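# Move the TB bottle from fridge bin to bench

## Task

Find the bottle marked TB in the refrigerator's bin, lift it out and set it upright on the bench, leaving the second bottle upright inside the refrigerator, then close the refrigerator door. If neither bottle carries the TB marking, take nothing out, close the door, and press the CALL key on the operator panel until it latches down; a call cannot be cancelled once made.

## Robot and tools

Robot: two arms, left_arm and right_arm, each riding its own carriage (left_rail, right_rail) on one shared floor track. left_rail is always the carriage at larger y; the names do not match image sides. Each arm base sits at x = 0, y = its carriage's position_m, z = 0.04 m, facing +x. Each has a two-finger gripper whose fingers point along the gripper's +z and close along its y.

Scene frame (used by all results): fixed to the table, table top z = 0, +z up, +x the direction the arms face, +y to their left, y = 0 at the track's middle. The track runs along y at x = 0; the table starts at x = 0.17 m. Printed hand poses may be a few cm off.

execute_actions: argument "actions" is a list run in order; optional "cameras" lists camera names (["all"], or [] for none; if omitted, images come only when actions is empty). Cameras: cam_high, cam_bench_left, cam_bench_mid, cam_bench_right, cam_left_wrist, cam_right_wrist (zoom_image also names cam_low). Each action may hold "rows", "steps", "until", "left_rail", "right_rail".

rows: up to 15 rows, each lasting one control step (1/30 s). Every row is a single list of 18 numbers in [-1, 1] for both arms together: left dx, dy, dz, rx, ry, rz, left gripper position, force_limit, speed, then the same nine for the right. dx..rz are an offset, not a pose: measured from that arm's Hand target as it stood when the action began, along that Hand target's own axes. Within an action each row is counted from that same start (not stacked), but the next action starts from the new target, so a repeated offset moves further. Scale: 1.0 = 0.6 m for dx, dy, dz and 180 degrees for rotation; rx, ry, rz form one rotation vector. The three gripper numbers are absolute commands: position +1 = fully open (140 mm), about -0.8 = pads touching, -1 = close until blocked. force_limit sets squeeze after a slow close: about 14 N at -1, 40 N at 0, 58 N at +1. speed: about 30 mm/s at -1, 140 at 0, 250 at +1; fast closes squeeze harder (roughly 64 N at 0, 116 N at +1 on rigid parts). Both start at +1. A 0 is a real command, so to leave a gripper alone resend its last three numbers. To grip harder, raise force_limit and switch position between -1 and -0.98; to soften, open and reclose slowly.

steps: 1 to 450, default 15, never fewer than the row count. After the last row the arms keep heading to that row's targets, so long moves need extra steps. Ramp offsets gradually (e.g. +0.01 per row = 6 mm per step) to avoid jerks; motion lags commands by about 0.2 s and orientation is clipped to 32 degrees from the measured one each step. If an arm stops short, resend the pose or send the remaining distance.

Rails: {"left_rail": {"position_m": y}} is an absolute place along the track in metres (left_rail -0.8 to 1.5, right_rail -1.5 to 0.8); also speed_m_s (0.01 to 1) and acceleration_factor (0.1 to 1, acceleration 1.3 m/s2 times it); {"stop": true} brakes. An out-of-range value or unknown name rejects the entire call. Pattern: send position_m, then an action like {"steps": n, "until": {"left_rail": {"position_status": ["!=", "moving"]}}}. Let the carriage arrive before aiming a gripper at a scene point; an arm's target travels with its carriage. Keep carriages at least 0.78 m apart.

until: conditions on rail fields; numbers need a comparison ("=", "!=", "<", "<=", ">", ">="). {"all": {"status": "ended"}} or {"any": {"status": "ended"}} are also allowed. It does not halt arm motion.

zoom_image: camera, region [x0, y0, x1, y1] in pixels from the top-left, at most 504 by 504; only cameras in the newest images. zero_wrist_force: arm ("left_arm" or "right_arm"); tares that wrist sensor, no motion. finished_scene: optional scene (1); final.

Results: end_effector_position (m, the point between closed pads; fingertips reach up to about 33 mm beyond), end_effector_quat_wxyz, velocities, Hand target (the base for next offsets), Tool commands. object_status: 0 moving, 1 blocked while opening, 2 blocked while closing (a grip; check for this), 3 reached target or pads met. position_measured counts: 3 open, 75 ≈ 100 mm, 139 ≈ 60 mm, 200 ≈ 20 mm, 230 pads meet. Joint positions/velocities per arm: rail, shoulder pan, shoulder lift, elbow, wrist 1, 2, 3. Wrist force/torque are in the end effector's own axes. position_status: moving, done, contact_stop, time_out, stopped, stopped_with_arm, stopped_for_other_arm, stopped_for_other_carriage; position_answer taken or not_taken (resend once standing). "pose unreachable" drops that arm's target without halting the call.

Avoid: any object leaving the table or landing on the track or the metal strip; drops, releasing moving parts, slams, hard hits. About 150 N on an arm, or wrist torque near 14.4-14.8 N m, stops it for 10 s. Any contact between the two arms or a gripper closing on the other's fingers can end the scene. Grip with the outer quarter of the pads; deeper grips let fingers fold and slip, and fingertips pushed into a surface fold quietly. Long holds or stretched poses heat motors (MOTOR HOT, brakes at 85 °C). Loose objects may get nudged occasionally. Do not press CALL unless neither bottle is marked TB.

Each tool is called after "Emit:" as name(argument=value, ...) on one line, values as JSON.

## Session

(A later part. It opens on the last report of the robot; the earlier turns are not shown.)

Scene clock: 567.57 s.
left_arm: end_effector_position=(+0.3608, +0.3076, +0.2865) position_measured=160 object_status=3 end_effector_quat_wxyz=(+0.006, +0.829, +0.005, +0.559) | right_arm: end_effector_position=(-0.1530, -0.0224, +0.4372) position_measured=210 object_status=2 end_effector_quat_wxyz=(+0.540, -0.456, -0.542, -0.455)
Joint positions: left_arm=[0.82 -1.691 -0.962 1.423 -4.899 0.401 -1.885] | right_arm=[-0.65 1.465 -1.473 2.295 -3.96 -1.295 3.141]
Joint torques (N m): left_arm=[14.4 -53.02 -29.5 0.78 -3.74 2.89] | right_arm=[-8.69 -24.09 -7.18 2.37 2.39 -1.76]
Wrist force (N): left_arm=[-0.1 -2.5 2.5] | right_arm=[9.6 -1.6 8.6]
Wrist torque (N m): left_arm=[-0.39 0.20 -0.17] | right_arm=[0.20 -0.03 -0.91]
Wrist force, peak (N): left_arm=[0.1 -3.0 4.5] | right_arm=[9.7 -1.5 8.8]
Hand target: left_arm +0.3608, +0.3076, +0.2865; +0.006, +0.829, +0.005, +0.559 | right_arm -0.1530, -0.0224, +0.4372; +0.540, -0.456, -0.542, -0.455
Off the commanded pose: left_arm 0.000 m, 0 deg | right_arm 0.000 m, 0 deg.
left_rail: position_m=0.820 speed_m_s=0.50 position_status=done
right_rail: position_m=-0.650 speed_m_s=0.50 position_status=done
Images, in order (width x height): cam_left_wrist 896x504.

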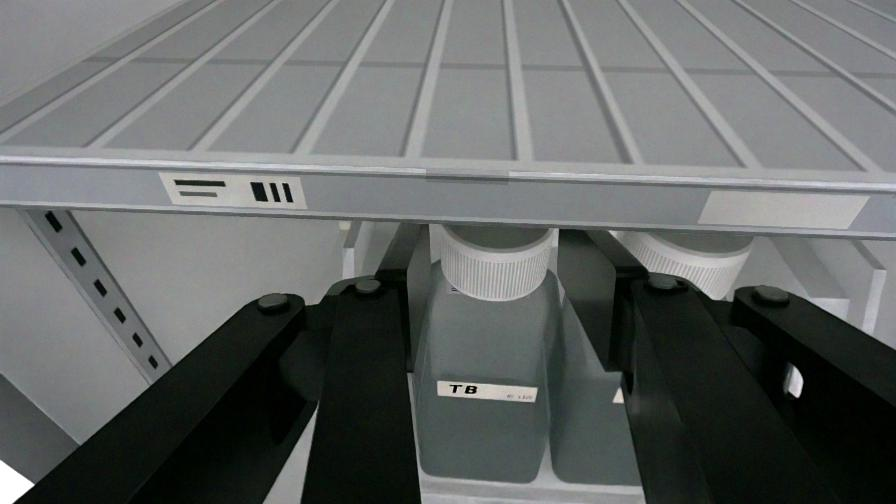

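Emit:
execute_actions(actions=[{"rows":[[-0.002,-0.001,0.003,0,0,0,-0.25,0.3,-0.5,0,0,0,0,0,0,-1,0.3,-1],[-0.003,-0.002,0.0065,0,0,0,-0.25,0.3,-0.5,0,0,0,0,0,0,-1,0.3,-1]],"steps":15},{"rows":[[0,0,0,0,0,0,-1,0.3,-1,0,0,0,0,0,0,-1,0.3,-1]],"steps":45}], cameras=["cam_left_wrist"])

Scene clock: 577.97 s.
left_arm: end_effector_position=(+0.3638, +0.3088, +0.2834) position_measured=232 object_status=0 end_effector_quat_wxyz=(+0.006, +0.829, +0.005, +0.559) | right_arm: end_effector_position=(-0.1530, -0.0224, +0.4372) position_measured=210 object_status=2 end_effector_quat_wxyz=(+0.540, -0.456, -0.542, -0.455)
Joint positions: left_arm=[0.82 -1.686 -0.961 1.427 -4.916 0.4 -1.871] | right_arm=[-0.65 1.465 -1.473 2.295 -3.96 -1.295 3.141]
Joint torques (N m): left_arm=[14.49 -35.07 -3.1 0.58 -4.96 3.07] | right_arm=[-8.13 -24.49 -7.18 2.36 2.49 -1.5]
Wrist force (N): left_arm=[-0.1 -2.4 2.9] | right_arm=[9.5 -1.5 8.5]
Wrist torque (N m): left_arm=[-0.36 0.18 -0.17] | right_arm=[0.22 -0.01 -0.90]
Wrist force, peak (N): left_arm=[-0.3 -2.7 3.2] | right_arm=[9.9 -1.4 8.6]
Hand target: left_arm +0.3638, +0.3088, +0.2834; +0.006, +0.829, +0.005, +0.559 | right_arm -0.1530, -0.0224, +0.4372; +0.540, -0.456, -0.542, -0.455
Off the commanded pose: left_arm 0.000 m, 0 deg | right_arm 0.000 m, 0 deg.
left_rail: position_m=0.820 speed_m_s=0.50 position_status=done
right_rail: position_m=-0.650 speed_m_s=0.50 position_status=done
Images, in order (width x height): cam_left_wrist 896x504.

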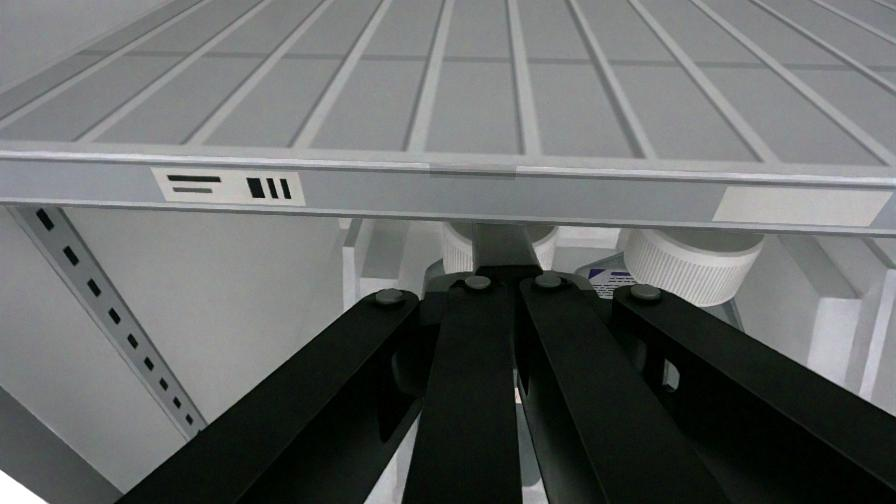

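Emit:
zoom_image(camera="cam_left_wrist", region=[380, 190, 620, 330])

Emit:
execute_actions(actions=[], cameras=["cam_bench_left", "cam_high"])

Scaled by 2.100 from the camera's 896x504 image, which has a finer 1280x720 frame.

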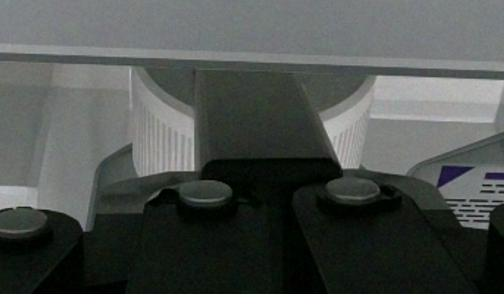

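Scene clock: 583.03 s.
left_arm: end_effector_position=(+0.3638, +0.3088, +0.2834) position_measured=232 object_status=3 end_effector_quat_wxyz=(+0.006, +0.829, +0.005, +0.559) | right_arm: end_effector_position=(-0.1530, -0.0224, +0.4372) position_measured=210 object_status=2 end_effector_quat_wxyz=(+0.540, -0.456, -0.542, -0.455)
Joint positions: left_arm=[0.82 -1.686 -0.961 1.427 -4.916 0.4 -1.871] | right_arm=[-0.65 1.465 -1.473 2.295 -3.96 -1.295 3.141]
Joint velocities: within noise
Joint torques (N m): left_arm=[13.72 -36.02 -3.11 1.24 -4.04 2.57] | right_arm=[-7.94 -24.14 -8.13 2.35 2.25 -1.61]
Wrist force (N): left_arm=[-0.4 -2.6 2.9] | right_arm=[9.5 -1.2 8.5]
Wrist torque (N m): left_arm=[-0.40 0.26 -0.17] | right_arm=[0.28 -0.01 -0.91]
Wrist force, peak (N): left_arm=[-0.3 -2.7 3.1] | right_arm=[9.7 -1.4 8.7]
Hand target: left_arm +0.3638, +0.3088, +0.2834; +0.006, +0.829, +0.005, +0.559 | right_arm -0.1530, -0.0224, +0.4372; +0.540, -0.456, -0.542, -0.455
Tool commands: left_gripper/position=-1.0 left_gripper/force_limit=+0.3 left_gripper/speed=-1.0 right_gripper/position=-1.0 right_gripper/force_limit=+0.3 right_gripper/speed=-1.0
Off the commanded pose: left_arm 0.000 m, 0 deg | right_arm 0.000 m, 0 deg.
left_rail: position_m=0.820 speed_m_s=0.50 position_status=done
right_rail: position_m=-0.650 speed_m_s=0.50 position_status=done
Images, in order (width x height): cam_high 504x504, cam_bench_left 504x504.

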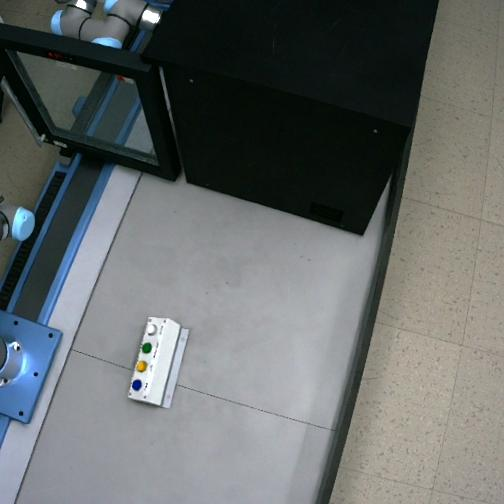

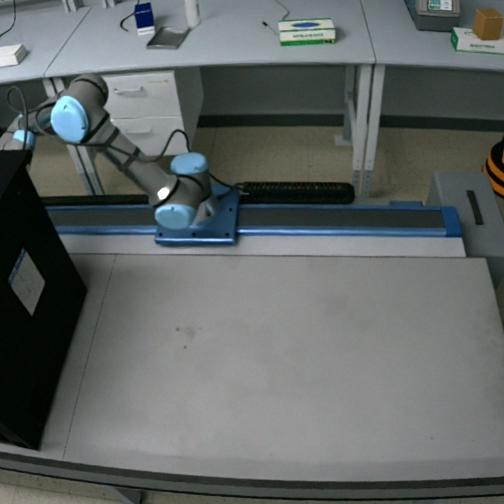

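Emit:
execute_actions(actions=[{"rows":[[0,0,0,0,0,0,-0.25,0.3,-0.8,0,0,0,0,0,0,-1,0.3,-1]],"steps":40}], cameras=["cam_left_wrist"])

Emit:
zoom_image(camera="cam_left_wrist", region=[380, 190, 620, 330])

Scene clock: 624.27 s.
left_arm: end_effector_position=(+0.3638, +0.3088, +0.2834) position_measured=160 object_status=3 end_effector_quat_wxyz=(+0.006, +0.829, +0.005, +0.559) | right_arm: end_effector_position=(-0.1530, -0.0224, +0.4372) position_measured=210 object_status=2 end_effector_quat_wxyz=(+0.540, -0.456, -0.542, -0.455)
Joint positions: left_arm=[0.82 -1.686 -0.961 1.427 -4.916 0.4 -1.871] | right_arm=[-0.65 1.465 -1.473 2.295 -3.96 -1.295 3.141]
Joint torques (N m): left_arm=[11.27 -36.44 -10.01 2.06 -2.54 2.2] | right_arm=[-8.04 -24.91 -8.07 2.1 2.1 -1.54]
Wrist force (N): left_arm=[-0.3 -2.1 2.7] | right_arm=[9.5 -1.5 8.5]
Wrist torque (N m): left_arm=[-0.29 0.23 -0.17] | right_arm=[0.23 -0.01 -0.91]
Wrist force, peak (N): left_arm=[-0.2 -2.7 3.2] | right_arm=[9.8 -1.6 8.8]
Hand target: left_arm +0.3638, +0.3088, +0.2834; +0.006, +0.829, +0.005, +0.559 | right_arm -0.1530, -0.0224, +0.4372; +0.540, -0.456, -0.542, -0.455
Off the commanded pose: left_arm 0.000 m, 0 deg | right_arm 0.000 m, 0 deg.
left_rail: position_m=0.820 speed_m_s=0.50 position_status=done
right_rail: position_m=-0.650 speed_m_s=0.50 position_status=done
Images, in order (width x height): cam_left_wrist 896x504.

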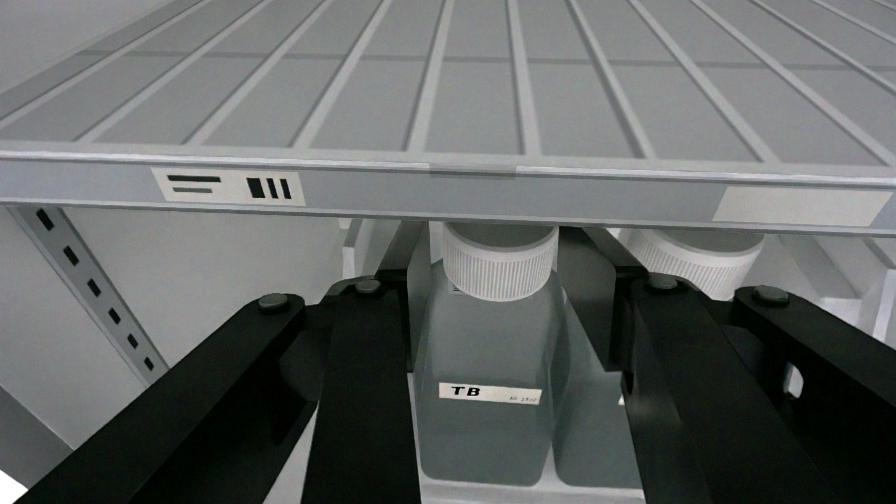

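Scaled by 2.100 from the camera's 896x504 image, which has a finer 1280x720 frame.

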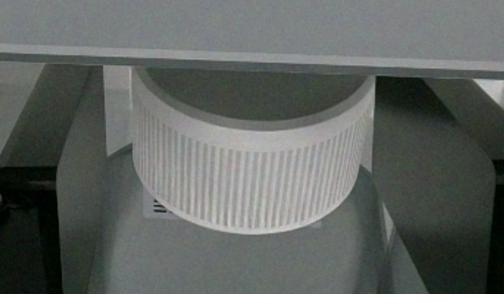

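Emit:
execute_actions(actions=[{"rows":[[0,0,-0.01,0,0,0,-0.25,0.3,-0.5,0,0,0,0,0,0,-1,0.3,-1],[-0.001,0,-0.03,0,0,0,-0.25,0.3,-0.5,0,0,0,0,0,0,-1,0.3,-1],[-0.002,0,-0.05,0,0,0,-0.25,0.3,-0.5,0,0,0,0,0,0,-1,0.3,-1],[-0.002,0.002,-0.0717,0,0,0,-0.25,0.3,-0.5,0,0,0,0,0,0,-1,0.3,-1]],"steps":20},{"rows":[[0,-0.02,0,0,0,0,-0.25,0.3,-0.5,0,0,0,0,0,0,-1,0.3,-1],[0,-0.04,0,0,0,0,-0.25,0.3,-0.5,0,0,0,0,0,0,-1,0.3,-1],[0,-0.06,0,0,0,0,-0.25,0.3,-0.5,0,0,0,0,0,0,-1,0.3,-1],[0,-0.08333,0,0,0,0,-0.25,0.3,-0.5,0,0,0,0,0,0,-1,0.3,-1]],"steps":25}], cameras=["cam_left_wrist"])

Emit:
zoom_image(camera="cam_left_wrist", region=[400, 130, 880, 400])

Scene clock: 646.03 s.
left_arm: end_effector_position=(+0.3234, +0.3577, +0.2977) position_measured=160 object_status=3 end_effector_quat_wxyz=(+0.006, +0.829, +0.005, +0.559) | right_arm: end_effector_position=(-0.1530, -0.0224, +0.4372) position_measured=210 object_status=2 end_effector_quat_wxyz=(+0.540, -0.456, -0.542, -0.455)
Joint positions: left_arm=[0.82 -1.787 -1.083 1.646 -4.798 0.437 -2.105] | right_arm=[-0.65 1.465 -1.473 2.295 -3.96 -1.295 3.141]
Joint torques (N m): left_arm=[-10.53 -47.78 -1.83 2.37 0.74 -2.87] | right_arm=[-7.61 -24.91 -10.14 2.31 2.25 -1.47]
Wrist force (N): left_arm=[-0.3 -2.3 3.1] | right_arm=[9.5 -1.5 8.5]
Wrist torque (N m): left_arm=[-0.34 0.22 -0.06] | right_arm=[0.22 0.00 -0.91]
Wrist force, peak (N): left_arm=[-0.1 -2.8 5.5] | right_arm=[9.8 -1.2 8.8]
Hand target: left_arm +0.3234, +0.3578, +0.2977; +0.006, +0.829, +0.005, +0.559 | right_arm -0.1530, -0.0224, +0.4372; +0.540, -0.456, -0.542, -0.455
Off the commanded pose: left_arm 0.000 m, 0 deg | right_arm 0.000 m, 0 deg.
left_rail: position_m=0.820 speed_m_s=0.50 position_status=done
right_rail: position_m=-0.650 speed_m_s=0.50 position_status=done
Images, in order (width x height): cam_left_wrist 896x504.

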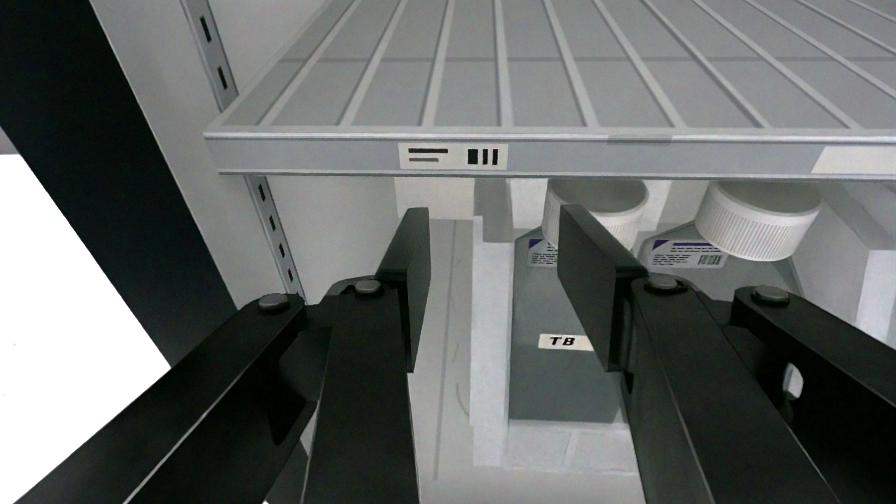

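Scaled by 1.050 from the camera's 896x504 image, which has a finer 1280x720 frame.

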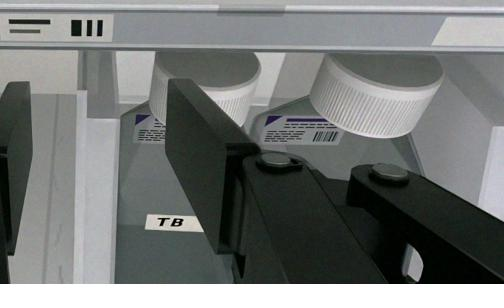

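Emit:
zoom_image(camera="cam_left_wrist", region=[440, 190, 660, 504])

Scaled by 1.605 from the camera's 896x504 image, which has a finer 1280x720 frame.

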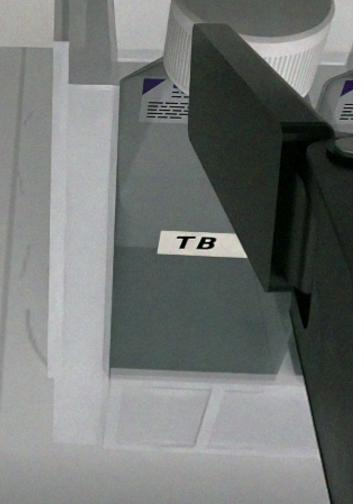

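Emit:
execute_actions(actions=[{"rows":[[0,-0.02,0,0,0,0,-0.25,0.3,-0.5,0,0,0,0,0,0,-1,0.3,-1],[0,-0.04,0,0,0,0,-0.25,0.3,-0.5,0,0,0,0,0,0,-1,0.3,-1],[0,-0.06,0,0,0,0,-0.25,0.3,-0.5,0,0,0,0,0,0,-1,0.3,-1]],"steps":25}], cameras=["cam_left_wrist"])

Emit:
zoom_image(camera="cam_left_wrist", region=[500, 190, 720, 504])

Scene clock: 692.83 s.
left_arm: end_effector_position=(+0.3234, +0.3938, +0.2971) position_measured=160 object_status=3 end_effector_quat_wxyz=(+0.006, +0.829, +0.005, +0.559) | right_arm: end_effector_position=(-0.1530, -0.0224, +0.4372) position_measured=210 object_status=2 end_effector_quat_wxyz=(+0.540, -0.456, -0.542, -0.455)
Joint positions: left_arm=[0.82 -1.807 -1.156 1.771 -4.815 0.446 -2.145] | right_arm=[-0.65 1.465 -1.473 2.295 -3.96 -1.295 3.141]
Joint torques (N m): left_arm=[-10.64 -43.83 -1.1 5.69 1.01 -2.85] | right_arm=[-6.98 -24.63 -9.78 2.23 2.19 -1.25]
Wrist force (N): left_arm=[-0.3 -2.5 3.0] | right_arm=[9.6 -1.2 8.6]
Wrist torque (N m): left_arm=[-0.36 0.24 -0.06] | right_arm=[0.29 -0.04 -0.91]
Wrist force, peak (N): left_arm=[-0.5 -3.7 3.0] | right_arm=[9.9 -1.3 8.7]
Hand target: left_arm +0.3234, +0.3938, +0.2971; +0.006, +0.829, +0.005, +0.559 | right_arm -0.1530, -0.0224, +0.4372; +0.540, -0.456, -0.542, -0.455
Off the commanded pose: left_arm 0.000 m, 0 deg | right_arm 0.000 m, 0 deg.
left_rail: position_m=0.820 speed_m_s=0.50 position_status=done
right_rail: position_m=-0.650 speed_m_s=0.50 position_status=done
Images, in order (width x height): cam_left_wrist 896x504.

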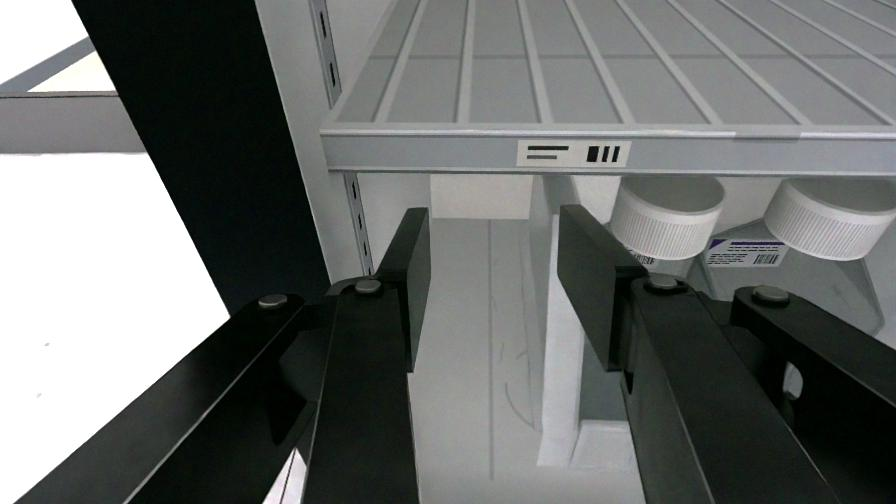

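Scaled by 1.605 from the camera's 896x504 image, which has a finer 1280x720 frame.

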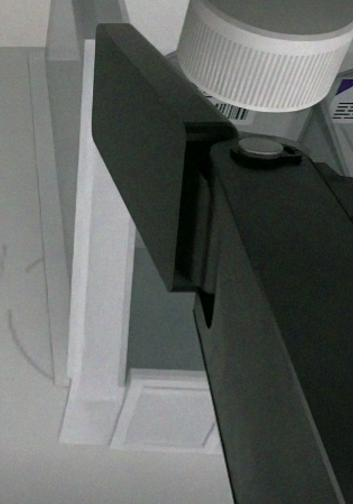

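Emit:
execute_actions(actions=[{"rows":[[0,0.02,0,0,0,0,-0.1,0.3,-0.5,0,0,0,0,0,0,-1,0.3,-1],[0,0.05,0,0,0,0,-0.1,0.3,-0.5,0,0,0,0,0,0,-1,0.3,-1],[0,0.08,0,0,0,0,-0.1,0.3,-0.5,0,0,0,0,0,0,-1,0.3,-1],[0,0.11,0,0,0,0,-0.1,0.3,-0.5,0,0,0,0,0,0,-1,0.3,-1],[0,0.135,0,0,0,0,-0.1,0.3,-0.5,0,0,0,0,0,0,-1,0.3,-1],[0,0.148,0,0,0,0,-0.1,0.3,-0.5,0,0,0,0,0,0,-1,0.3,-1]],"steps":35},{"rows":[[0,0,0.015,0,0,0,-0.1,0.3,-0.5,0,0,0,0,0,0,-1,0.3,-1],[0,0,0.03,0,0,0,-0.1,0.3,-0.5,0,0,0,0,0,0,-1,0.3,-1],[0,0,0.045,0,0,0,-0.1,0.3,-0.5,0,0,0,0,0,0,-1,0.3,-1],[0,0,0.06,0,0,0,-0.1,0.3,-0.5,0,0,0,0,0,0,-1,0.3,-1],[0,0,0.075,0,0,0,-0.1,0.3,-0.5,0,0,0,0,0,0,-1,0.3,-1],[0,0,0.09,0,0,0,-0.1,0.3,-0.5,0,0,0,0,0,0,-1,0.3,-1],[0,0,0.1,0,0,0,-0.1,0.3,-0.5,0,0,0,0,0,0,-1,0.3,-1],[0,0,0.11,0,0,0,-0.1,0.3,-0.5,0,0,0,0,0,0,-1,0.3,-1]],"steps":30}], cameras=["cam_left_wrist"])

Emit:
zoom_image(camera="cam_left_wrist", region=[380, 210, 640, 340])

Scene clock: 727.77 s.
left_arm: end_effector_position=(+0.3846, +0.3047, +0.2737) position_measured=141 object_status=3 end_effector_quat_wxyz=(+0.006, +0.829, +0.005, +0.559) | right_arm: end_effector_position=(-0.1530, -0.0224, +0.4372) position_measured=210 object_status=2 end_effector_quat_wxyz=(+0.540, -0.456, -0.542, -0.455)
Joint positions: left_arm=[0.82 -1.643 -0.939 1.391 -5 0.391 -1.764] | right_arm=[-0.65 1.465 -1.473 2.295 -3.96 -1.295 3.141]
Joint torques (N m): left_arm=[14.57 -53.97 -28.77 0.97 0.6 2.73] | right_arm=[-7.86 -24.28 -10.41 2.28 2.48 -1.31]
Wrist force (N): left_arm=[-0.1 -2.2 2.8] | right_arm=[9.8 -1.6 8.6]
Wrist torque (N m): left_arm=[-0.31 0.20 -0.16] | right_arm=[0.20 -0.06 -0.91]
Wrist force, peak (N): left_arm=[0.5 -5.4 3.6] | right_arm=[9.7 -1.6 8.8]
Hand target: left_arm +0.3846, +0.3047, +0.2737; +0.006, +0.829, +0.005, +0.559 | right_arm -0.1530, -0.0224, +0.4372; +0.540, -0.456, -0.542, -0.455
Off the commanded pose: left_arm 0.000 m, 0 deg | right_arm 0.000 m, 0 deg.
left_rail: position_m=0.820 speed_m_s=0.50 position_status=done
right_rail: position_m=-0.650 speed_m_s=0.50 position_status=done
Images, in order (width x height): cam_left_wrist 896x504.

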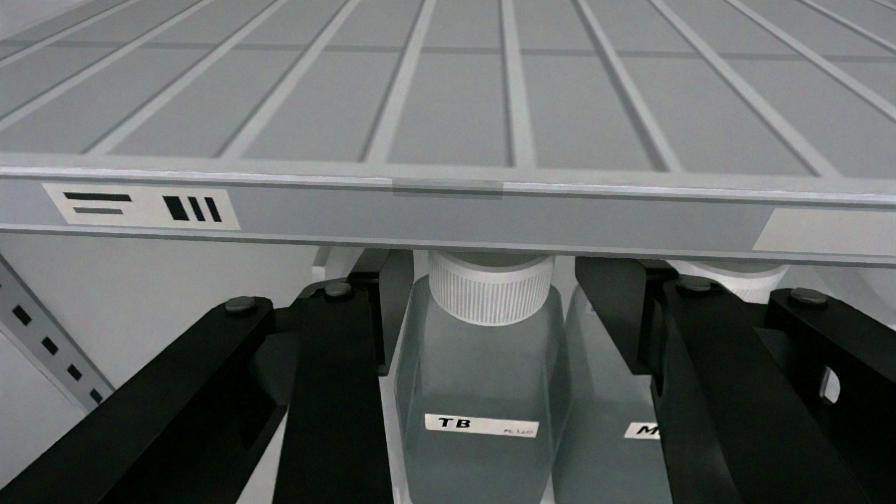

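Scaled by 1.938 from the camera's 896x504 image, which has a finer 1280x720 frame.

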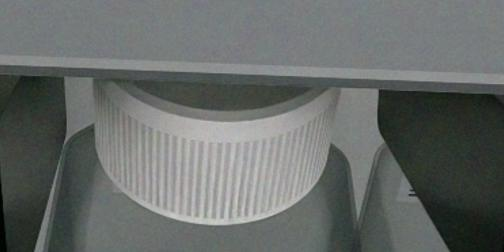

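Emit:
execute_actions(actions=[{"rows":[[-0.001,0,0.008,0,0,0,-0.1,0.3,-0.5,0,0,0,0,0,0,-1,0.3,-1],[-0.003,0,0.016,0,0,0,-0.1,0.3,-0.5,0,0,0,0,0,0,-1,0.3,-1],[-0.005,0,0.024,0,0,0,-0.1,0.3,-0.5,0,0,0,0,0,0,-1,0.3,-1],[-0.005,0,0.030,0,0,0,-0.1,0.3,-0.5,0,0,0,0,0,0,-1,0.3,-1]],"steps":20}], cameras=["cam_left_wrist"])

Emit:
zoom_image(camera="cam_left_wrist", region=[360, 230, 640, 400])

Scene clock: 738.10 s.
left_arm: end_effector_position=(+0.4001, +0.3045, +0.2641) position_measured=141 object_status=3 end_effector_quat_wxyz=(+0.006, +0.829, +0.005, +0.559) | right_arm: end_effector_position=(-0.1530, -0.0224, +0.4372) position_measured=210 object_status=2 end_effector_quat_wxyz=(+0.540, -0.456, -0.542, -0.455)
Joint positions: left_arm=[0.82 -1.613 -0.928 1.377 -5.072 0.387 -1.684] | right_arm=[-0.65 1.465 -1.473 2.295 -3.96 -1.295 3.141]
Joint torques (N m): left_arm=[14.44 -39.01 -29.64 0.62 -3.69 2.76] | right_arm=[-7.3 -24.19 -10.03 2.35 2.34 -1.45]
Wrist force (N): left_arm=[0.0 -2.2 2.9] | right_arm=[9.5 -1.3 8.6]
Wrist torque (N m): left_arm=[-0.31 0.17 -0.16] | right_arm=[0.27 -0.02 -0.91]
Wrist force, peak (N): left_arm=[-0.2 -2.3 3.8] | right_arm=[9.8 -1.7 8.7]
Hand target: left_arm +0.4002, +0.3045, +0.2641; +0.006, +0.829, +0.005, +0.559 | right_arm -0.1530, -0.0224, +0.4372; +0.540, -0.456, -0.542, -0.455
Off the commanded pose: left_arm 0.000 m, 0 deg | right_arm 0.000 m, 0 deg.
left_rail: position_m=0.820 speed_m_s=0.50 position_status=done
right_rail: position_m=-0.650 speed_m_s=0.50 position_status=done
Images, in order (width x height): cam_left_wrist 896x504.

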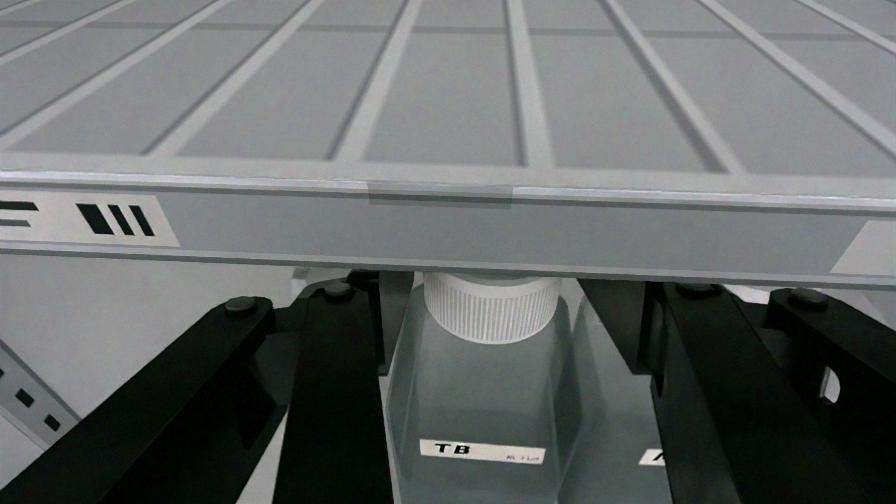

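Scaled by 1.800 from the camera's 896x504 image, which has a finer 1280x720 frame.

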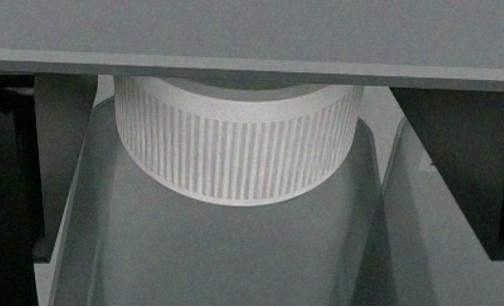

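Emit:
execute_actions(actions=[{"rows":[[0,0,0,0,0,0,-1,-0.8,-1,0,0,0,0,0,0,-1,0.3,-1]],"steps":40}], cameras=["cam_left_wrist"])

Emit:
zoom_image(camera="cam_left_wrist", region=[360, 230, 640, 400])

Scene clock: 751.53 s.
left_arm: end_effector_position=(+0.4002, +0.3045, +0.2641) position_measured=158 object_status=2 end_effector_quat_wxyz=(+0.006, +0.829, +0.005, +0.559) | right_arm: end_effector_position=(-0.1530, -0.0224, +0.4372) position_measured=210 object_status=2 end_effector_quat_wxyz=(+0.540, -0.456, -0.542, -0.455)
Joint positions: left_arm=[0.82 -1.613 -0.928 1.377 -5.073 0.387 -1.684] | right_arm=[-0.65 1.465 -1.473 2.295 -3.96 -1.295 3.141]
Joint torques (N m): left_arm=[12.19 -53.13 -25.73 1.74 -0.03 1.79] | right_arm=[-7.75 -24.14 -10.97 2.44 2.35 -1.4]
Wrist force (N): left_arm=[-0.2 -1.8 2.4] | right_arm=[9.8 -1.3 8.7]
Wrist torque (N m): left_arm=[-0.26 0.19 -0.12] | right_arm=[0.23 -0.04 -0.91]
Wrist force, peak (N): left_arm=[-0.7 -3.6 3.2] | right_arm=[9.9 -1.3 8.7]
Hand target: left_arm +0.4002, +0.3045, +0.2641; +0.006, +0.829, +0.005, +0.559 | right_arm -0.1530, -0.0224, +0.4372; +0.540, -0.456, -0.542, -0.455
Off the commanded pose: left_arm 0.000 m, 0 deg | right_arm 0.000 m, 0 deg.
left_rail: position_m=0.820 speed_m_s=0.50 position_status=done
right_rail: position_m=-0.650 speed_m_s=0.50 position_status=done
Images, in order (width x height): cam_left_wrist 896x504.

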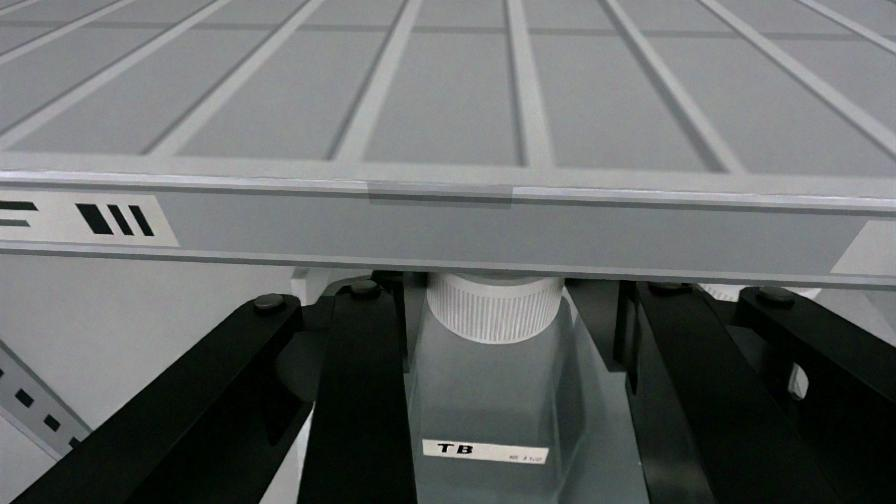

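Scaled by 1.800 from the camera's 896x504 image, which has a finer 1280x720 frame.

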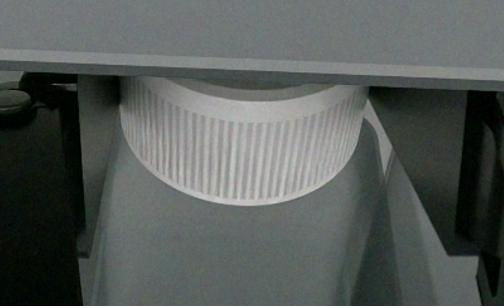

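Emit:
execute_actions(actions=[{"rows":[[0,0,0,0,0,0,-0.98,0.3,-1,0,0,0,0,0,0,-1,0.3,-1]],"steps":30}], cameras=["cam_left_wrist"])

Scene clock: 756.47 s.
left_arm: end_effector_position=(+0.4002, +0.3045, +0.2641) position_measured=161 object_status=2 end_effector_quat_wxyz=(+0.006, +0.829, +0.005, +0.559) | right_arm: end_effector_position=(-0.1530, -0.0224, +0.4372) position_measured=210 object_status=2 end_effector_quat_wxyz=(+0.540, -0.456, -0.542, -0.455)
Joint positions: left_arm=[0.82 -1.613 -0.928 1.377 -5.073 0.387 -1.684] | right_arm=[-0.65 1.465 -1.473 2.295 -3.96 -1.295 3.141]
Joint torques (N m): left_arm=[0.69 -53.16 -9.21 4.11 -2.14 -2.19] | right_arm=[-7.85 -19.45 -11.43 2.18 2.3 -1.29]
Wrist force (N): left_arm=[1.2 -3.0 1.2] | right_arm=[9.3 -1.2 8.6]
Wrist torque (N m): left_arm=[-0.14 0.20 0.07] | right_arm=[0.24 0.00 -0.91]
Wrist force, peak (N): left_arm=[1.4 -3.2 1.3] | right_arm=[9.7 -1.2 8.9]
Hand target: left_arm +0.4002, +0.3045, +0.2641; +0.006, +0.829, +0.005, +0.559 | right_arm -0.1530, -0.0224, +0.4372; +0.540, -0.456, -0.542, -0.455
Off the commanded pose: left_arm 0.000 m, 0 deg | right_arm 0.000 m, 0 deg.
left_rail: position_m=0.820 speed_m_s=0.50 position_status=done
right_rail: position_m=-0.650 speed_m_s=0.50 position_status=done
Images, in order (width x height): cam_left_wrist 896x504.

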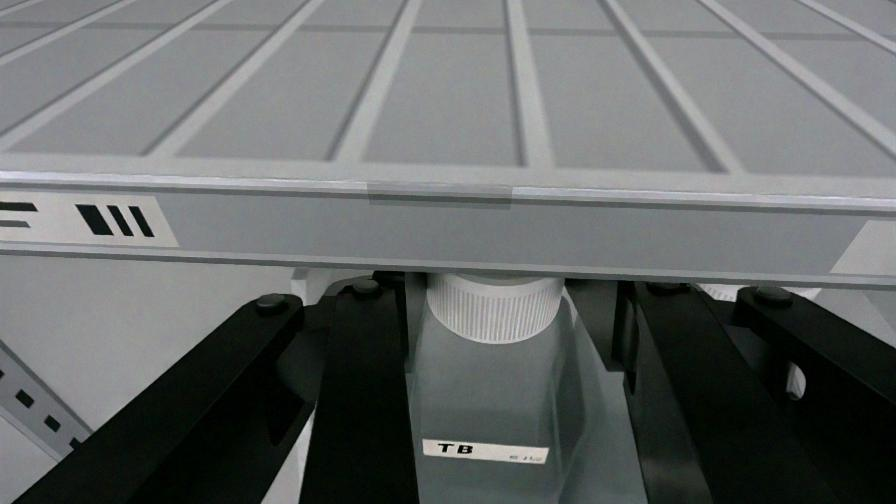

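Emit:
execute_actions(actions=[{"rows":[[0.002,0,-0.0008,0,0,0,-0.98,0.3,-1,0,0,0,0,0,0,-1,0.3,-1],[0.004,0,-0.0016,0,0,0,-0.98,0.3,-1,0,0,0,0,0,0,-1,0.3,-1],[0.006,0,-0.0024,0,0,0,-0.98,0.3,-1,0,0,0,0,0,0,-1,0.3,-1],[0.0077,0,-0.0031,0,0,0,-0.98,0.3,-1,0,0,0,0,0,0,-1,0.3,-1]],"steps":20}], cameras=["cam_left_wrist"])

Scene clock: 759.97 s.
left_arm: end_effector_position=(+0.4002, +0.3046, +0.2691) position_measured=161 object_status=2 end_effector_quat_wxyz=(+0.006, +0.829, +0.005, +0.559) | right_arm: end_effector_position=(-0.1530, -0.0224, +0.4372) position_measured=210 object_status=2 end_effector_quat_wxyz=(+0.540, -0.456, -0.542, -0.455)
Joint positions: left_arm=[0.82 -1.613 -0.933 1.372 -5.062 0.387 -1.684] | right_arm=[-0.65 1.465 -1.473 2.295 -3.96 -1.295 3.141]
Joint torques (N m): left_arm=[1.14 -55.41 -30.24 6.31 -4.33 2.18] | right_arm=[-7.12 -16.99 -12.97 2.12 2.28 -1.15]
Wrist force (N): left_arm=[-3.8 -2.3 4.0] | right_arm=[10.2 -1.2 8.6]
Wrist torque (N m): left_arm=[-0.31 0.22 -0.17] | right_arm=[0.24 -0.04 -0.90]
Wrist force, peak (N): left_arm=[-4.7 -2.3 4.1] | right_arm=[10.1 -1.3 8.8]
Hand target: left_arm +0.4002, +0.3046, +0.2691; +0.006, +0.829, +0.005, +0.559 | right_arm -0.1530, -0.0224, +0.4372; +0.540, -0.456, -0.542, -0.455
Off the commanded pose: left_arm 0.000 m, 0 deg | right_arm 0.000 m, 0 deg.
left_rail: position_m=0.820 speed_m_s=0.50 position_status=done
right_rail: position_m=-0.650 speed_m_s=0.50 position_status=done
Images, in order (width x height): cam_left_wrist 896x504.

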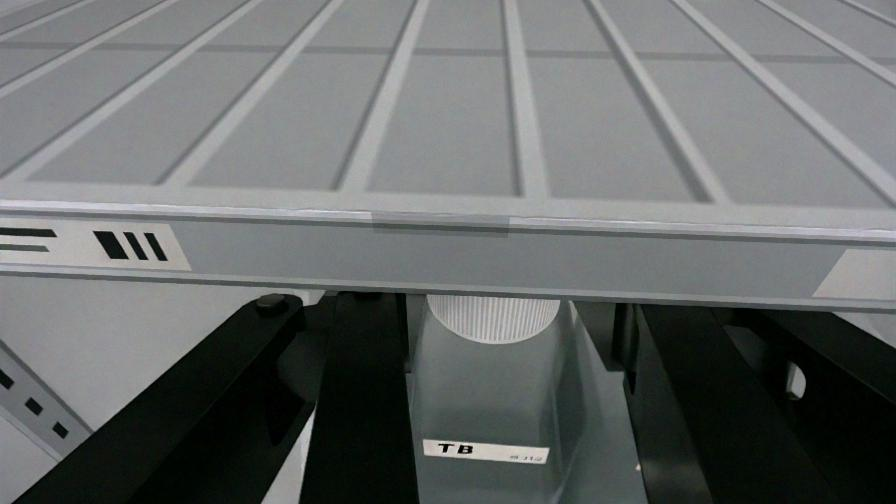

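Emit:
execute_actions(actions=[{"rows":[[-0.0012,0,-0.0039,0,0.0056,0,-0.98,0.3,-1,0,0,0,0,0,0,-1,0.3,-1],[-0.0025,0,-0.0077,0,0.0111,0,-0.98,0.3,-1,0,0,0,0,0,0,-1,0.3,-1],[-0.0038,0,-0.0114,0,0.0167,0,-0.98,0.3,-1,0,0,0,0,0,0,-1,0.3,-1],[-0.0052,0,-0.0152,0,0.0222,0,-0.98,0.3,-1,0,0,0,0,0,0,-1,0.3,-1],[-0.0067,0,-0.0189,0,0.0278,0,-0.98,0.3,-1,0,0,0,0,0,0,-1,0.3,-1],[-0.0082,0,-0.0226,0,0.0333,0,-0.98,0.3,-1,0,0,0,0,0,0,-1,0.3,-1],[-0.0099,0,-0.0262,0,0.0389,0,-0.98,0.3,-1,0,0,0,0,0,0,-1,0.3,-1],[-0.0115,0,-0.0298,0,0.0444,0,-0.98,0.3,-1,0,0,0,0,0,0,-1,0.3,-1],[-0.0133,0,-0.0334,0,0.05,0,-0.98,0.3,-1,0,0,0,0,0,0,-1,0.3,-1],[-0.0151,0,-0.0369,0,0.0556,0,-0.98,0.3,-1,0,0,0,0,0,0,-1,0.3,-1]],"steps":24}], cameras=["cam_left_wrist"])

Scene clock: 797.43 s.
left_arm: end_effector_position=(+0.3763, +0.3045, +0.2691) position_measured=161 object_status=2 end_effector_quat_wxyz=(+0.006, +0.778, +0.005, +0.628) | right_arm: end_effector_position=(-0.1530, -0.0224, +0.4372) position_measured=210 object_status=2 end_effector_quat_wxyz=(+0.540, -0.456, -0.542, -0.455)
Joint positions: left_arm=[0.82 -1.691 -0.86 1.51 -4.868 0.241 -2.093] | right_arm=[-0.65 1.465 -1.473 2.295 -3.96 -1.295 3.141]
Joint torques (N m): left_arm=[-11.75 -37.29 -3 6.24 -5.93 -2.51] | right_arm=[-7.24 -13.33 -12.67 2.31 2 -1.08]
Wrist force (N): left_arm=[-3.8 -2.6 3.9] | right_arm=[10.0 -1.1 8.6]
Wrist torque (N m): left_arm=[-0.37 0.10 -0.06] | right_arm=[0.25 -0.01 -0.91]
Wrist force, peak (N): left_arm=[-4.1 -2.6 4.6] | right_arm=[10.4 -1.2 8.8]
Hand target: left_arm +0.3762, +0.3046, +0.2690; +0.006, +0.778, +0.005, +0.629 | right_arm -0.1530, -0.0224, +0.4372; +0.540, -0.456, -0.542, -0.455
Off the commanded pose: left_arm 0.000 m, 0 deg | right_arm 0.000 m, 0 deg.
left_rail: position_m=0.820 speed_m_s=0.50 position_status=done
right_rail: position_m=-0.650 speed_m_s=0.50 position_status=done
Images, in order (width x height): cam_left_wrist 896x504.

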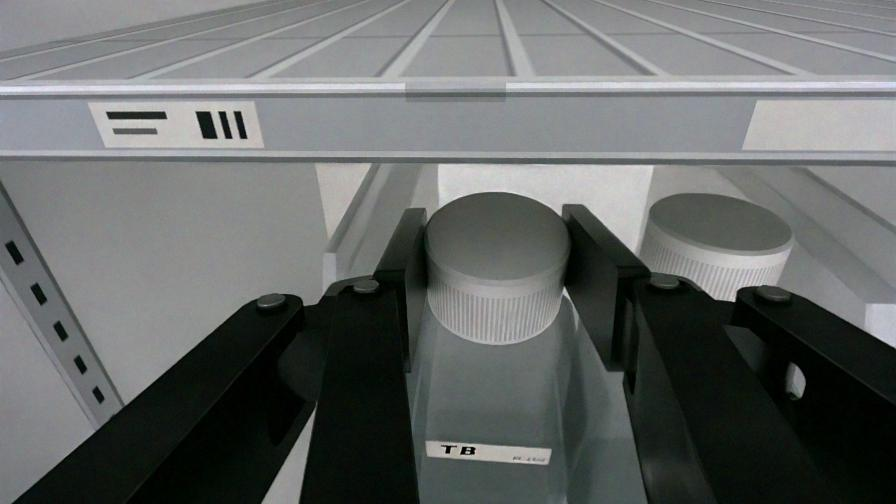

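Emit:
execute_actions(actions=[{"rows":[[-0.0011,0,-0.0036,0,0.0056,0,-0.98,0.3,-1,0,0,0,0,0,0,-1,0.3,-1],[-0.0024,0,-0.0072,0,0.0111,0,-0.98,0.3,-1,0,0,0,0,0,0,-1,0.3,-1],[-0.0037,0,-0.0108,0,0.0167,0,-0.98,0.3,-1,0,0,0,0,0,0,-1,0.3,-1],[-0.005,0,-0.0143,0,0.0222,0,-0.98,0.3,-1,0,0,0,0,0,0,-1,0.3,-1],[-0.0065,0,-0.0178,0,0.0278,0,-0.98,0.3,-1,0,0,0,0,0,0,-1,0.3,-1],[-0.008,0,-0.0213,0,0.0333,0,-0.98,0.3,-1,0,0,0,0,0,0,-1,0.3,-1],[-0.0096,0,-0.0247,0,0.0389,0,-0.98,0.3,-1,0,0,0,0,0,0,-1,0.3,-1],[-0.0113,0,-0.0281,0,0.0444,0,-0.98,0.3,-1,0,0,0,0,0,0,-1,0.3,-1],[-0.0131,0,-0.0315,0,0.05,0,-0.98,0.3,-1,0,0,0,0,0,0,-1,0.3,-1],[-0.0149,0,-0.0348,0,0.0556,0,-0.98,0.3,-1,0,0,0,0,0,0,-1,0.3,-1],[-0.0168,0,-0.0381,0,0.0611,0,-0.98,0.3,-1,0,0,0,0,0,0,-1,0.3,-1],[-0.0188,0,-0.0414,0,0.0667,0,-0.98,0.3,-1,0,0,0,0,0,0,-1,0.3,-1],[-0.0209,0,-0.0446,0,0.0722,0,-0.98,0.3,-1,0,0,0,0,0,0,-1,0.3,-1],[-0.023,0,-0.0478,0,0.0778,0,-0.98,0.3,-1,0,0,0,0,0,0,-1,0.3,-1],[-0.0252,0,-0.051,0,0.0833,0,-0.98,0.3,-1,0,0,0,0,0,0,-1,0.3,-1]],"steps":28}], cameras=["cam_left_wrist"])

Scene clock: 815.67 s.
left_arm: end_effector_position=(+0.3431, +0.3036, +0.2604) position_measured=161 object_status=2 end_effector_quat_wxyz=(+0.011, +0.714, -0.007, +0.700) | right_arm: end_effector_position=(-0.1530, -0.0224, +0.4372) position_measured=210 object_status=2 end_effector_quat_wxyz=(+0.540, -0.456, -0.542, -0.455)
Joint positions: left_arm=[0.82 -1.772 -0.786 1.814 -4.281 0.177 -3.039] | right_arm=[-0.65 1.465 -1.473 2.295 -3.96 -1.295 3.141]
Joint torques (N m): left_arm=[15.39 -35.97 2.2 3.03 1.79 -2.9] | right_arm=[-9.33 -13.97 -12.96 2.18 1.91 -1.28]
Wrist force (N): left_arm=[-4.2 -2.8 3.8] | right_arm=[10.4 -0.7 8.6]
Wrist torque (N m): left_arm=[-0.40 0.07 -0.08] | right_arm=[0.28 -0.04 -0.91]
Wrist force, peak (N): left_arm=[-4.3 -2.9 4.6] | right_arm=[10.6 -0.9 8.9]
Hand target: left_arm +0.3432, +0.3044, +0.2607; +0.005, +0.689, +0.006, +0.725 | right_arm -0.1530, -0.0224, +0.4372; +0.540, -0.456, -0.542, -0.455
Off the commanded pose: left_arm 0.001 m, 4 deg | right_arm 0.000 m, 0 deg.
left_rail: position_m=0.820 speed_m_s=0.50 position_status=done
right_rail: position_m=-0.650 speed_m_s=0.50 position_status=done
Images, in order (width x height): cam_left_wrist 896x504.

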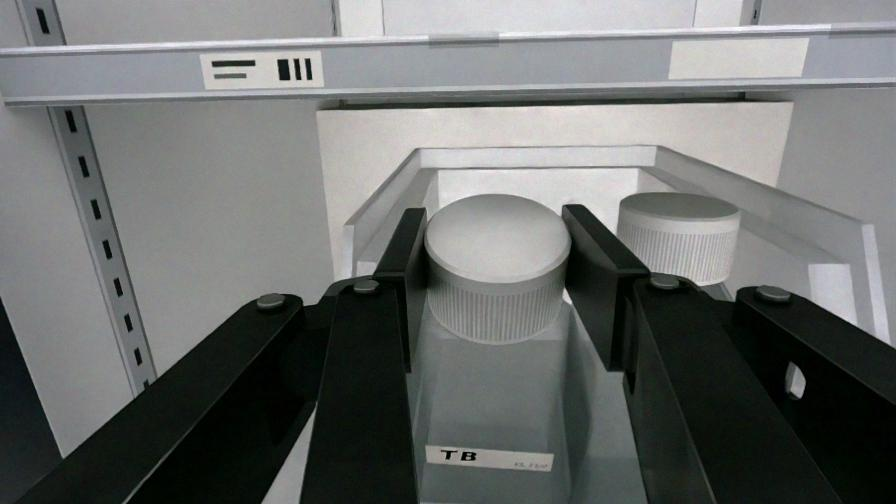

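Emit:
execute_actions(actions=[{"rows":[[0,0,0,0,0,0,-0.98,0.3,-1,0,0,0,0,0,0,-1,0.3,-1]],"steps":20}])

Scene clock: 827.00 s.
left_arm: end_effector_position=(+0.3431, +0.3044, +0.2606) position_measured=161 object_status=2 end_effector_quat_wxyz=(+0.005, +0.689, +0.006, +0.724) | right_arm: end_effector_position=(-0.1530, -0.0224, +0.4372) position_measured=210 object_status=2 end_effector_quat_wxyz=(+0.540, -0.456, -0.542, -0.455)
Joint positions: left_arm=[0.82 -1.769 -0.778 1.893 -4.012 0.206 -3.396] | right_arm=[-0.65 1.465 -1.473 2.295 -3.96 -1.295 3.141]
Joint torques (N m): left_arm=[14.18 -54.4 1.45 1.25 2.75 -3.06] | right_arm=[-8.71 -13.38 -12.78 1.77 1.91 -1.06]
Wrist force (N): left_arm=[-4.5 -4.1 3.7] | right_arm=[10.6 -0.8 8.6]
Wrist torque (N m): left_arm=[-0.36 -0.01 0.07] | right_arm=[0.24 -0.07 -0.91]
Wrist force, peak (N): left_arm=[-5.2 -4.2 3.6] | right_arm=[10.7 -0.9 8.9]
Hand target: left_arm +0.3432, +0.3044, +0.2607; +0.005, +0.689, +0.006, +0.725 | right_arm -0.1530, -0.0224, +0.4372; +0.540, -0.456, -0.542, -0.455
Off the commanded pose: left_arm 0.000 m, 0 deg | right_arm 0.000 m, 0 deg.
left_rail: position_m=0.820 speed_m_s=0.50 position_status=done
right_rail: position_m=-0.650 speed_m_s=0.50 position_status=done

Emit:
execute_actions(actions=[{"rows":[[-0.0013,0,-0.0037,0,0.0056,0,-0.98,0.3,-1,0,0,0,0,0,0,-1,0.3,-1],[-0.0027,0,-0.0074,0,0.0111,0,-0.98,0.3,-1,0,0,0,0,0,0,-1,0.3,-1],[-0.0041,0,-0.011,0,0.0167,0,-0.98,0.3,-1,0,0,0,0,0,0,-1,0.3,-1],[-0.0056,0,-0.0146,0,0.0222,0,-0.98,0.3,-1,0,0,0,0,0,0,-1,0.3,-1],[-0.0072,0,-0.0182,0,0.0278,0,-0.98,0.3,-1,0,0,0,0,0,0,-1,0.3,-1],[-0.0089,0,-0.0218,0,0.0333,0,-0.98,0.3,-1,0,0,0,0,0,0,-1,0.3,-1],[-0.0106,0,-0.0253,0,0.0389,0,-0.98,0.3,-1,0,0,0,0,0,0,-1,0.3,-1],[-0.0124,0,-0.0287,0,0.0444,0,-0.98,0.3,-1,0,0,0,0,0,0,-1,0.3,-1],[-0.0143,0,-0.0322,0,0.05,0,-0.98,0.3,-1,0,0,0,0,0,0,-1,0.3,-1],[-0.0162,0,-0.0356,0,0.0556,0,-0.98,0.3,-1,0,0,0,0,0,0,-1,0.3,-1],[-0.0182,0,-0.0389,0,0.0611,0,-0.98,0.3,-1,0,0,0,0,0,0,-1,0.3,-1],[-0.0203,0,-0.0422,0,0.0667,0,-0.98,0.3,-1,0,0,0,0,0,0,-1,0.3,-1],[-0.0225,0,-0.0455,0,0.0722,0,-0.98,0.3,-1,0,0,0,0,0,0,-1,0.3,-1],[-0.0247,0,-0.0488,0,0.0778,0,-0.98,0.3,-1,0,0,0,0,0,0,-1,0.3,-1],[-0.027,0,-0.052,0,0.0833,0,-0.98,0.3,-1,0,0,0,0,0,0,-1,0.3,-1]],"steps":40}], cameras=["cam_left_wrist"])

Scene clock: 837.17 s.
left_arm: end_effector_position=(+0.3128, +0.3041, +0.2429) position_measured=161 object_status=2 end_effector_quat_wxyz=(+0.004, +0.588, +0.007, +0.808) | right_arm: end_effector_position=(-0.1530, -0.0224, +0.4372) position_measured=210 object_status=2 end_effector_quat_wxyz=(+0.540, -0.456, -0.542, -0.455)
Joint positions: left_arm=[0.82 -1.799 -0.684 2.023 -3.533 0.388 -4.07] | right_arm=[-0.65 1.465 -1.473 2.295 -3.96 -1.295 3.141]
Joint torques (N m): left_arm=[14.78 -36.09 6.51 -0.13 5.97 -3.03] | right_arm=[-7.94 -13.76 -14.43 1.37 1.84 -0.96]
Wrist force (N): left_arm=[-4.3 -3.3 4.2] | right_arm=[11.1 -0.7 8.5]
Wrist torque (N m): left_arm=[-0.37 0.04 -0.11] | right_arm=[0.24 -0.08 -0.91]
Wrist force, peak (N): left_arm=[6.6 -2.8 7.9] | right_arm=[11.1 -0.4 8.7]
Hand target: left_arm +0.3128, +0.3041, +0.2429; +0.004, +0.588, +0.007, +0.809 | right_arm -0.1530, -0.0224, +0.4372; +0.540, -0.456, -0.542, -0.455
Off the commanded pose: left_arm 0.000 m, 0 deg | right_arm 0.000 m, 0 deg.
left_rail: position_m=0.820 speed_m_s=0.50 position_status=done
right_rail: position_m=-0.650 speed_m_s=0.50 position_status=done
Images, in order (width x height): cam_left_wrist 896x504.

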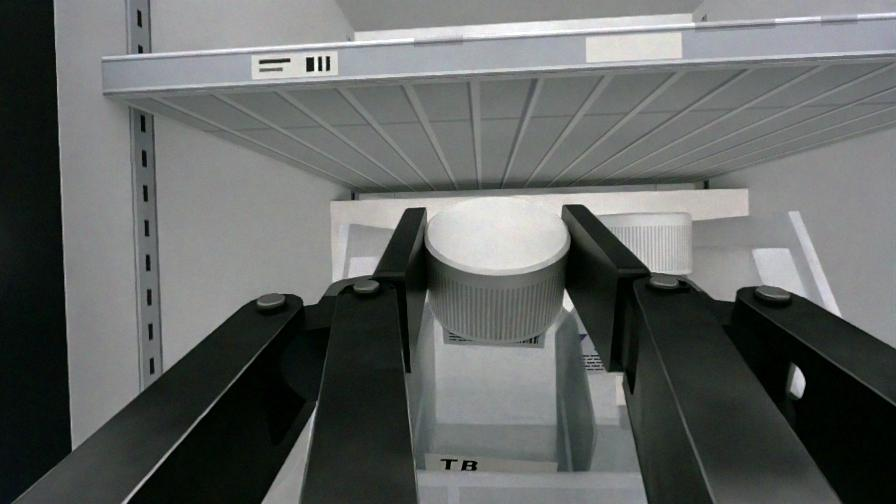

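Emit:
execute_actions(actions=[{"rows":[[0.002,0,-0.0008,0,0,0,-0.98,0.3,-1,0,0,0,0,0,0,-1,0.3,-1],[0.0056,0,-0.0023,0,0,0,-0.98,0.3,-1,0,0,0,0,0,0,-1,0.3,-1],[0.0096,0,-0.0039,0,0,0,-0.98,0.3,-1,0,0,0,0,0,0,-1,0.3,-1],[0.0137,0,-0.0055,0,0,0,-0.98,0.3,-1,0,0,0,0,0,0,-1,0.3,-1],[0.018,0,-0.0073,0,0,0,-0.98,0.3,-1,0,0,0,0,0,0,-1,0.3,-1],[0.0223,0,-0.009,0,0,0,-0.98,0.3,-1,0,0,0,0,0,0,-1,0.3,-1],[0.0266,0,-0.0108,0,0,0,-0.98,0.3,-1,0,0,0,0,0,0,-1,0.3,-1],[0.031,0,-0.0125,0,0,0,-0.98,0.3,-1,0,0,0,0,0,0,-1,0.3,-1],[0.0354,0,-0.0143,0,0,0,-0.98,0.3,-1,0,0,0,0,0,0,-1,0.3,-1],[0.0398,0,-0.0161,0,0,0,-0.98,0.3,-1,0,0,0,0,0,0,-1,0.3,-1],[0.0436,0,-0.0176,0,0,0,-0.98,0.3,-1,0,0,0,0,0,0,-1,0.3,-1],[0.047,0,-0.019,0,0,0,-0.98,0.3,-1,0,0,0,0,0,0,-1,0.3,-1],[0.0504,0,-0.0204,0,0,0,-0.98,0.3,-1,0,0,0,0,0,0,-1,0.3,-1],[0.0537,0,-0.0217,0,0,0,-0.98,0.3,-1,0,0,0,0,0,0,-1,0.3,-1],[0.0564,0,-0.0228,0,0,0,-0.98,0.3,-1,0,0,0,0,0,0,-1,0.3,-1]],"steps":25}], cameras=["cam_left_wrist"])

Scene clock: 856.33 s.
left_arm: end_effector_position=(+0.2895, +0.3046, +0.2708) position_measured=161 object_status=2 end_effector_quat_wxyz=(+0.004, +0.588, +0.007, +0.809) | right_arm: end_effector_position=(-0.1530, -0.0224, +0.4372) position_measured=210 object_status=2 end_effector_quat_wxyz=(+0.540, -0.456, -0.542, -0.455)
Joint positions: left_arm=[0.82 -1.844 -0.735 2.025 -3.568 0.416 -3.978] | right_arm=[-0.65 1.465 -1.473 2.295 -3.96 -1.295 3.141]
Joint torques (N m): left_arm=[-11.67 -51.31 -21.65 -3.57 5.44 2.84] | right_arm=[-8.03 -14.26 -13.92 1.16 1.72 -0.87]
Wrist force (N): left_arm=[-4.3 -2.8 4.3] | right_arm=[11.2 -0.6 8.5]
Wrist torque (N m): left_arm=[-0.29 0.12 -0.22] | right_arm=[0.25 -0.08 -0.91]
Wrist force, peak (N): left_arm=[-5.5 -3.7 4.5] | right_arm=[11.2 -0.5 8.9]
Hand target: left_arm +0.2894, +0.3046, +0.2709; +0.004, +0.588, +0.007, +0.809 | right_arm -0.1530, -0.0224, +0.4372; +0.540, -0.456, -0.542, -0.455
Off the commanded pose: left_arm 0.000 m, 0 deg | right_arm 0.000 m, 0 deg.
left_rail: position_m=0.820 speed_m_s=0.50 position_status=done
right_rail: position_m=-0.650 speed_m_s=0.50 position_status=done
Images, in order (width x height): cam_left_wrist 896x504.

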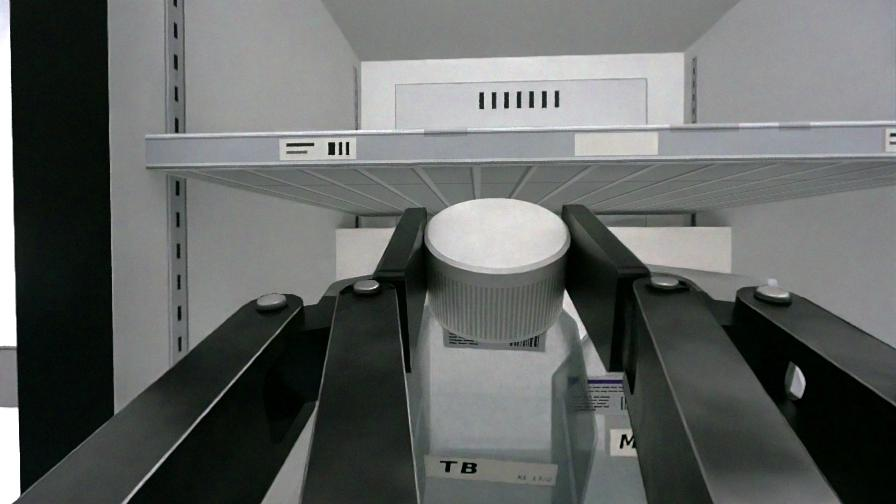

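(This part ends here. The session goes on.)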